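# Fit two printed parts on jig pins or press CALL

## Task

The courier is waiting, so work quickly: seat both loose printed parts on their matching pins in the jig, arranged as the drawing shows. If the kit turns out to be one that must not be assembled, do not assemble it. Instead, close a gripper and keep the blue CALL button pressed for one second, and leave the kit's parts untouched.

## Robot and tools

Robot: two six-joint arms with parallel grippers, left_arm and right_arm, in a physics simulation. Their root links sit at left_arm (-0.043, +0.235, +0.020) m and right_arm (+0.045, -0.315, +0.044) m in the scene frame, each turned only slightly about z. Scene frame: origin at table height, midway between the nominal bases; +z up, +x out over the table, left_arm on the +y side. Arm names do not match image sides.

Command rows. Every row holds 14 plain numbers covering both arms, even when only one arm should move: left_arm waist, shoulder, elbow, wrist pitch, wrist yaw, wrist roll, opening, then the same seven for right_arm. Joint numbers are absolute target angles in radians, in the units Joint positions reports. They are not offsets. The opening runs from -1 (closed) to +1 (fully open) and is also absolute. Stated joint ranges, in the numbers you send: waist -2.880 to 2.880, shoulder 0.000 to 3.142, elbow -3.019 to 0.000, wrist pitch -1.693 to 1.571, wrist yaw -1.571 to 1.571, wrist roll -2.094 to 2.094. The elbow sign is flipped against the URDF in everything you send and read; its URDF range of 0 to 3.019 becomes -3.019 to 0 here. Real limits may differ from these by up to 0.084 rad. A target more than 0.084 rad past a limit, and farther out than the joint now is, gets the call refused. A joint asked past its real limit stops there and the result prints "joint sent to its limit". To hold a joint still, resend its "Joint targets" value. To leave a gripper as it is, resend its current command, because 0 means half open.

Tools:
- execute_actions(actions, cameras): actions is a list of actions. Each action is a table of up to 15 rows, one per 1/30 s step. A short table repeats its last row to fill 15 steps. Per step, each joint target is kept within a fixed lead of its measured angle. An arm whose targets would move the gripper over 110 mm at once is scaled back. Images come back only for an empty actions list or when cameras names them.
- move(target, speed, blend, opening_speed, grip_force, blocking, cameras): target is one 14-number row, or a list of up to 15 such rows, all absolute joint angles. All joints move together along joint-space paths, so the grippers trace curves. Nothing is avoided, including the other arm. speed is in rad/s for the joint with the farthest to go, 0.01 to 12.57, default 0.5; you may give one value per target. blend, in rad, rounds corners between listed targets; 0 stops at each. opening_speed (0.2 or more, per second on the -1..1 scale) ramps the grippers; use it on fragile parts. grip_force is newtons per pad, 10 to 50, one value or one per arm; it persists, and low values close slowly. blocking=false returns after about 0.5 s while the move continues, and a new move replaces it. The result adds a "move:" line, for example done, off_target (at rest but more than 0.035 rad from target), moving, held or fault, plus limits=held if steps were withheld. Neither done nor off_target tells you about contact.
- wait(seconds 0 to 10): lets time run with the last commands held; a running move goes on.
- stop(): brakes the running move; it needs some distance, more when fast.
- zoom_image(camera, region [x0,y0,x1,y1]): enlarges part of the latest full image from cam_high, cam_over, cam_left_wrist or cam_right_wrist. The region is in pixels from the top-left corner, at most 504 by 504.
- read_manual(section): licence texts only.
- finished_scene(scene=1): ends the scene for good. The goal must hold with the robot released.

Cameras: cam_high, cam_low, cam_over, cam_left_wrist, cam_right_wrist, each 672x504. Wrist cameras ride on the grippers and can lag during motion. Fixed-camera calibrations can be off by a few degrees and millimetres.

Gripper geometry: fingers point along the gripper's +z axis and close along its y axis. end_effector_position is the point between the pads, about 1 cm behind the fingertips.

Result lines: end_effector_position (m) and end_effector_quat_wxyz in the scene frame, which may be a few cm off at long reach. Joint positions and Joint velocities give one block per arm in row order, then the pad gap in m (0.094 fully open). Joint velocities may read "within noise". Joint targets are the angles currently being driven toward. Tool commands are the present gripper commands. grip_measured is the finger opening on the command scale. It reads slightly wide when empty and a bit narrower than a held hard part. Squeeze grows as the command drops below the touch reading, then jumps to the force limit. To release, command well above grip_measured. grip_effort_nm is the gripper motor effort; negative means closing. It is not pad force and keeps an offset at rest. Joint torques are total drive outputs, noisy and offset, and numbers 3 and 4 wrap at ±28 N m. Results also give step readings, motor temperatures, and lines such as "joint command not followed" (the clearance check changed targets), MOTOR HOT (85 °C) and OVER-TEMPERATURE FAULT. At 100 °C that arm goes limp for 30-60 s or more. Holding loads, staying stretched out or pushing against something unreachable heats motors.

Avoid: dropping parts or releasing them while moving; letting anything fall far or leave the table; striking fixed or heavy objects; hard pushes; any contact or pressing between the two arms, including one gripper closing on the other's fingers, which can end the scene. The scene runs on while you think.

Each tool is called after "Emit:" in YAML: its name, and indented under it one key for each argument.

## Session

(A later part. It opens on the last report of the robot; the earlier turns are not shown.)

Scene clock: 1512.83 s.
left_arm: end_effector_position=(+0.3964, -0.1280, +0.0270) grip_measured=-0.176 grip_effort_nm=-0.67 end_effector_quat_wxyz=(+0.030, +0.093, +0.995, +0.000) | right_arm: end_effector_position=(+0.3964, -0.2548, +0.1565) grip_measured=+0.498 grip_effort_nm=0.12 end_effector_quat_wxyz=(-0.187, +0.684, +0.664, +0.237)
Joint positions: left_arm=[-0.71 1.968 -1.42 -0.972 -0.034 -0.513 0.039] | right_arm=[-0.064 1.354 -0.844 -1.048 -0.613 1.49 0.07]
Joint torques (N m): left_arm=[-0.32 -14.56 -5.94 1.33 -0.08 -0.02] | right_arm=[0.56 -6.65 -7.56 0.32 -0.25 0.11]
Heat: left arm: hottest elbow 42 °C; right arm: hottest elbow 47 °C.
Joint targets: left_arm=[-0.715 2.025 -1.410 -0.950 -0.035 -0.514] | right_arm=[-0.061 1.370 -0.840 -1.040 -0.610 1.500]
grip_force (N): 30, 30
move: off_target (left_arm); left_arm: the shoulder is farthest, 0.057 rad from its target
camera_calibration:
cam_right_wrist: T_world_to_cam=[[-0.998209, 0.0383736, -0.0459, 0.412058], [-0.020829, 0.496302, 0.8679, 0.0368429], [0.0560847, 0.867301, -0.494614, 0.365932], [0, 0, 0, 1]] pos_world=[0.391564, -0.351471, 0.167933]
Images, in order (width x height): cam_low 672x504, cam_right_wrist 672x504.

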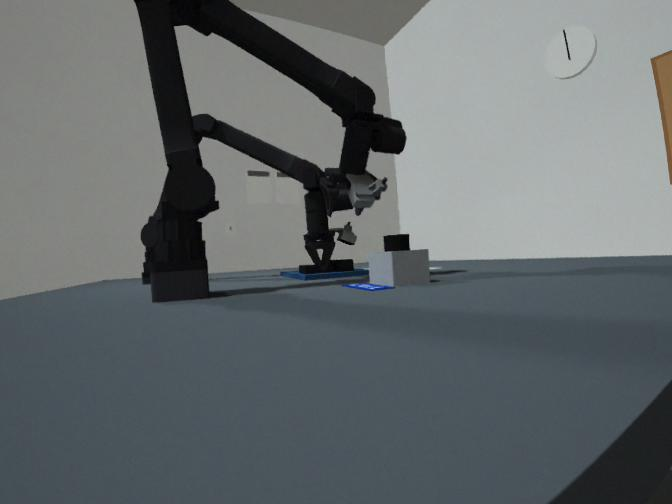

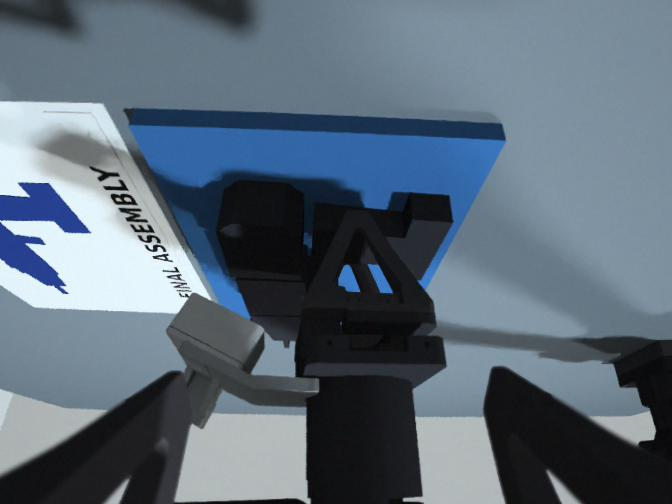

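Emit:
move:
  target:
    - [-0.711,1.985,-1.42,-0.972,-0.034,-0.514,-0.4,-0.061,1.37,-0.84,-1.04,-0.61,1.5,0.5]
    - [-0.711,1.985,-1.42,-0.972,-0.034,-0.514,0.3,-0.061,1.37,-0.84,-1.04,-0.61,1.5,0.5]
    - [-0.711,1.93,-1.46,-1.07,-0.034,-0.514,0.3,-0.061,1.37,-0.84,-1.04,-0.61,1.5,0.5]
    - [-0.711,1.80,-1.54,-1.3,-0.034,-0.514,0.3,-0.061,1.37,-0.84,-1.04,-0.61,1.5,0.5]
  speed: [0.1,0.1,0.2,0.4]
  opening_speed: 0.6
  cameras: ["cam_right_wrist","cam_low","cam_over"]

Emit:
zoom_image:
  camera: "cam_right_wrist"
  region: [300, 180, 460, 280]

Emit:
zoom_image:
  camera: "cam_low"
  region: [285, 245, 355, 287]

Scene clock: 1532.20 s.
left_arm: end_effector_position=(+0.3699, -0.1057, +0.1396) grip_measured=+0.298 grip_effort_nm=0.11 end_effector_quat_wxyz=(-0.001, +0.093, +0.995, +0.021) | right_arm: end_effector_position=(+0.3964, -0.2548, +0.1565) grip_measured=+0.498 grip_effort_nm=0.12 end_effector_quat_wxyz=(-0.187, +0.684, +0.664, +0.237)
Joint positions: left_arm=[-0.71 1.808 -1.501 -1.288 -0.034 -0.513 0.061] | right_arm=[-0.064 1.354 -0.844 -1.048 -0.613 1.49 0.07]
Joint torques (N m): left_arm=[-0.03 -18.61 -9.95 -0.21 -0.02 -0.03] | right_arm=[0.56 -6.59 -7.56 0.32 -0.24 0.11]
Heat: left arm: hottest elbow 42 °C; right arm: hottest elbow 47 °C.
Joint targets: left_arm=[-0.711 1.800 -1.540 -1.300 -0.034 -0.514] | right_arm=[-0.061 1.370 -0.840 -1.040 -0.610 1.500]
grip_force (N): 30, 30
move: off_target (left_arm); left_arm: the elbow is farthest, 0.039 rad from its target
camera_calibration:
cam_right_wrist: T_world_to_cam=[[-0.998209, 0.0383736, -0.0459, 0.412058], [-0.020829, 0.496302, 0.8679, 0.0368429], [0.0560847, 0.867301, -0.494614, 0.365932], [0, 0, 0, 1]] pos_world=[0.391564, -0.351471, 0.167933]
Images, in order (width x height): cam_low 672x504, cam_over 672x504, cam_right_wrist 672x504.

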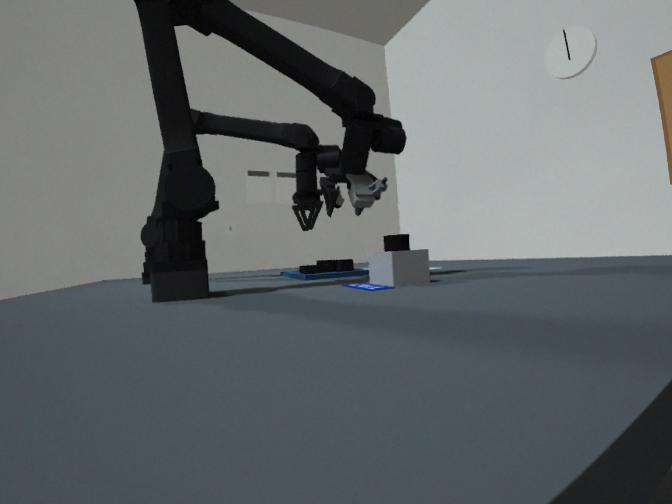

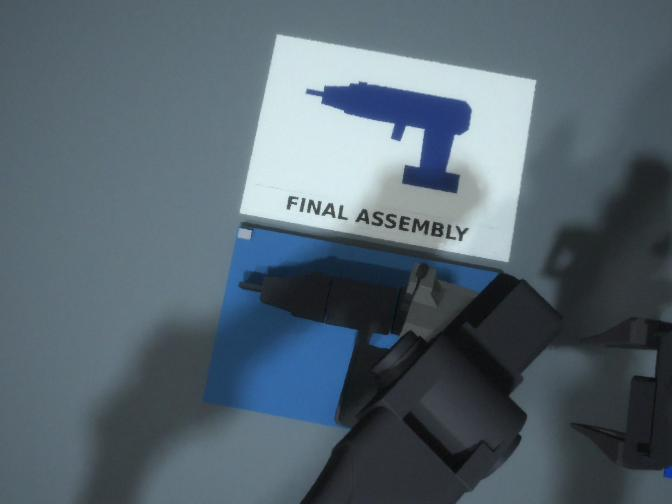

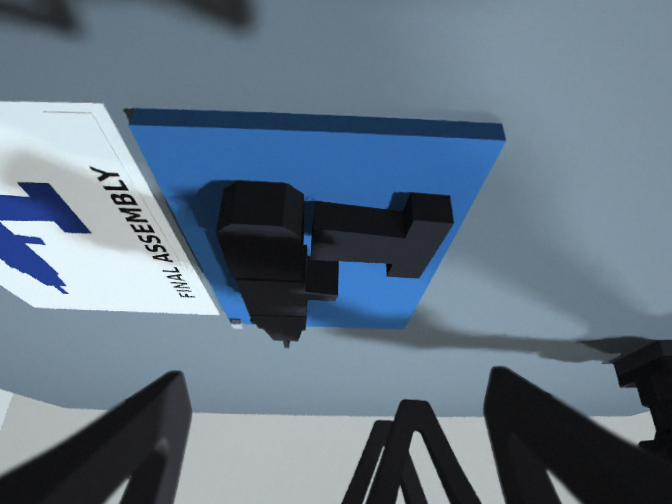

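Scaled by 3.150 from the camera's 672x504 image, which has a finer 960x720 frame.

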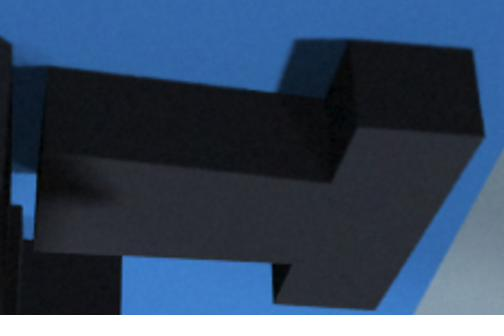

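Scaled by 7.200 from the camera's 672x504 image, which has a finer 960x720 frame.

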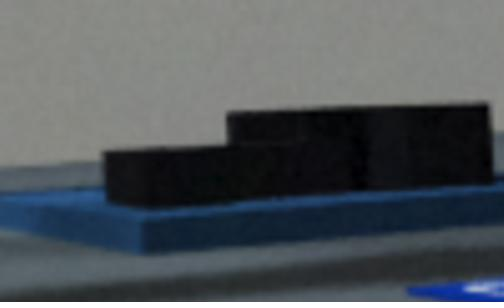

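Emit:
move:
  target: [-0.2,1.3,-1.3,-1.3,0,-0.514,0.3,-0.061,1.37,-0.84,-1.04,-0.61,1.5,0.5]
  speed: 0.8
  cameras: ["cam_over"]

Emit:
zoom_image:
  camera: "cam_over"
  region: [200, 210, 520, 450]

Scene clock: 1551.80 s.
left_arm: end_effector_position=(+0.3833, +0.1535, +0.2997) grip_measured=+0.298 grip_effort_nm=0.11 end_effector_quat_wxyz=(+0.136, -0.160, +0.976, -0.049) | right_arm: end_effector_position=(+0.3964, -0.2548, +0.1565) grip_measured=+0.498 grip_effort_nm=0.12 end_effector_quat_wxyz=(-0.187, +0.684, +0.664, +0.237)
Joint positions: left_arm=[-0.198 1.286 -1.296 -1.291 -0.002 -0.513 0.061] | right_arm=[-0.064 1.354 -0.844 -1.048 -0.613 1.49 0.07]
Joint torques (N m): left_arm=[-0.03 -9.23 -8.31 0.47 0.07 0] | right_arm=[0.56 -6.65 -7.56 0.29 -0.24 0.11]
Heat: left arm: hottest elbow 45 °C; right arm: hottest elbow 47 °C.
Joint targets: left_arm=[-0.200 1.300 -1.300 -1.300 0.000 -0.514] | right_arm=[-0.061 1.370 -0.840 -1.040 -0.610 1.500]
grip_force (N): 30, 30
move: done
Images, in order (width x height): cam_over 672x504.

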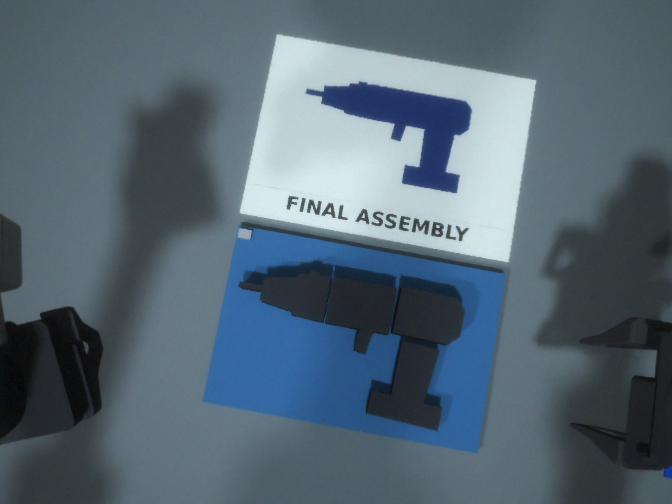

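Scaled by 1.575 from the camera's 672x504 image, which has a finer 960x720 frame.

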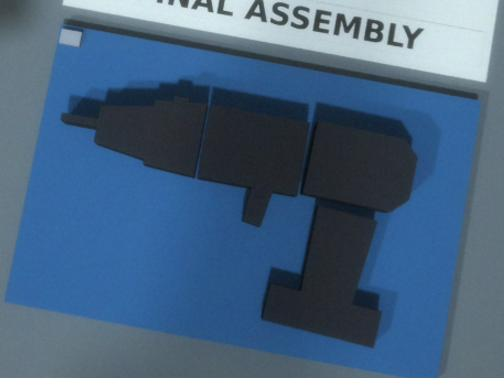

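Emit:
finished_scene:

The scene is finished: the task was done.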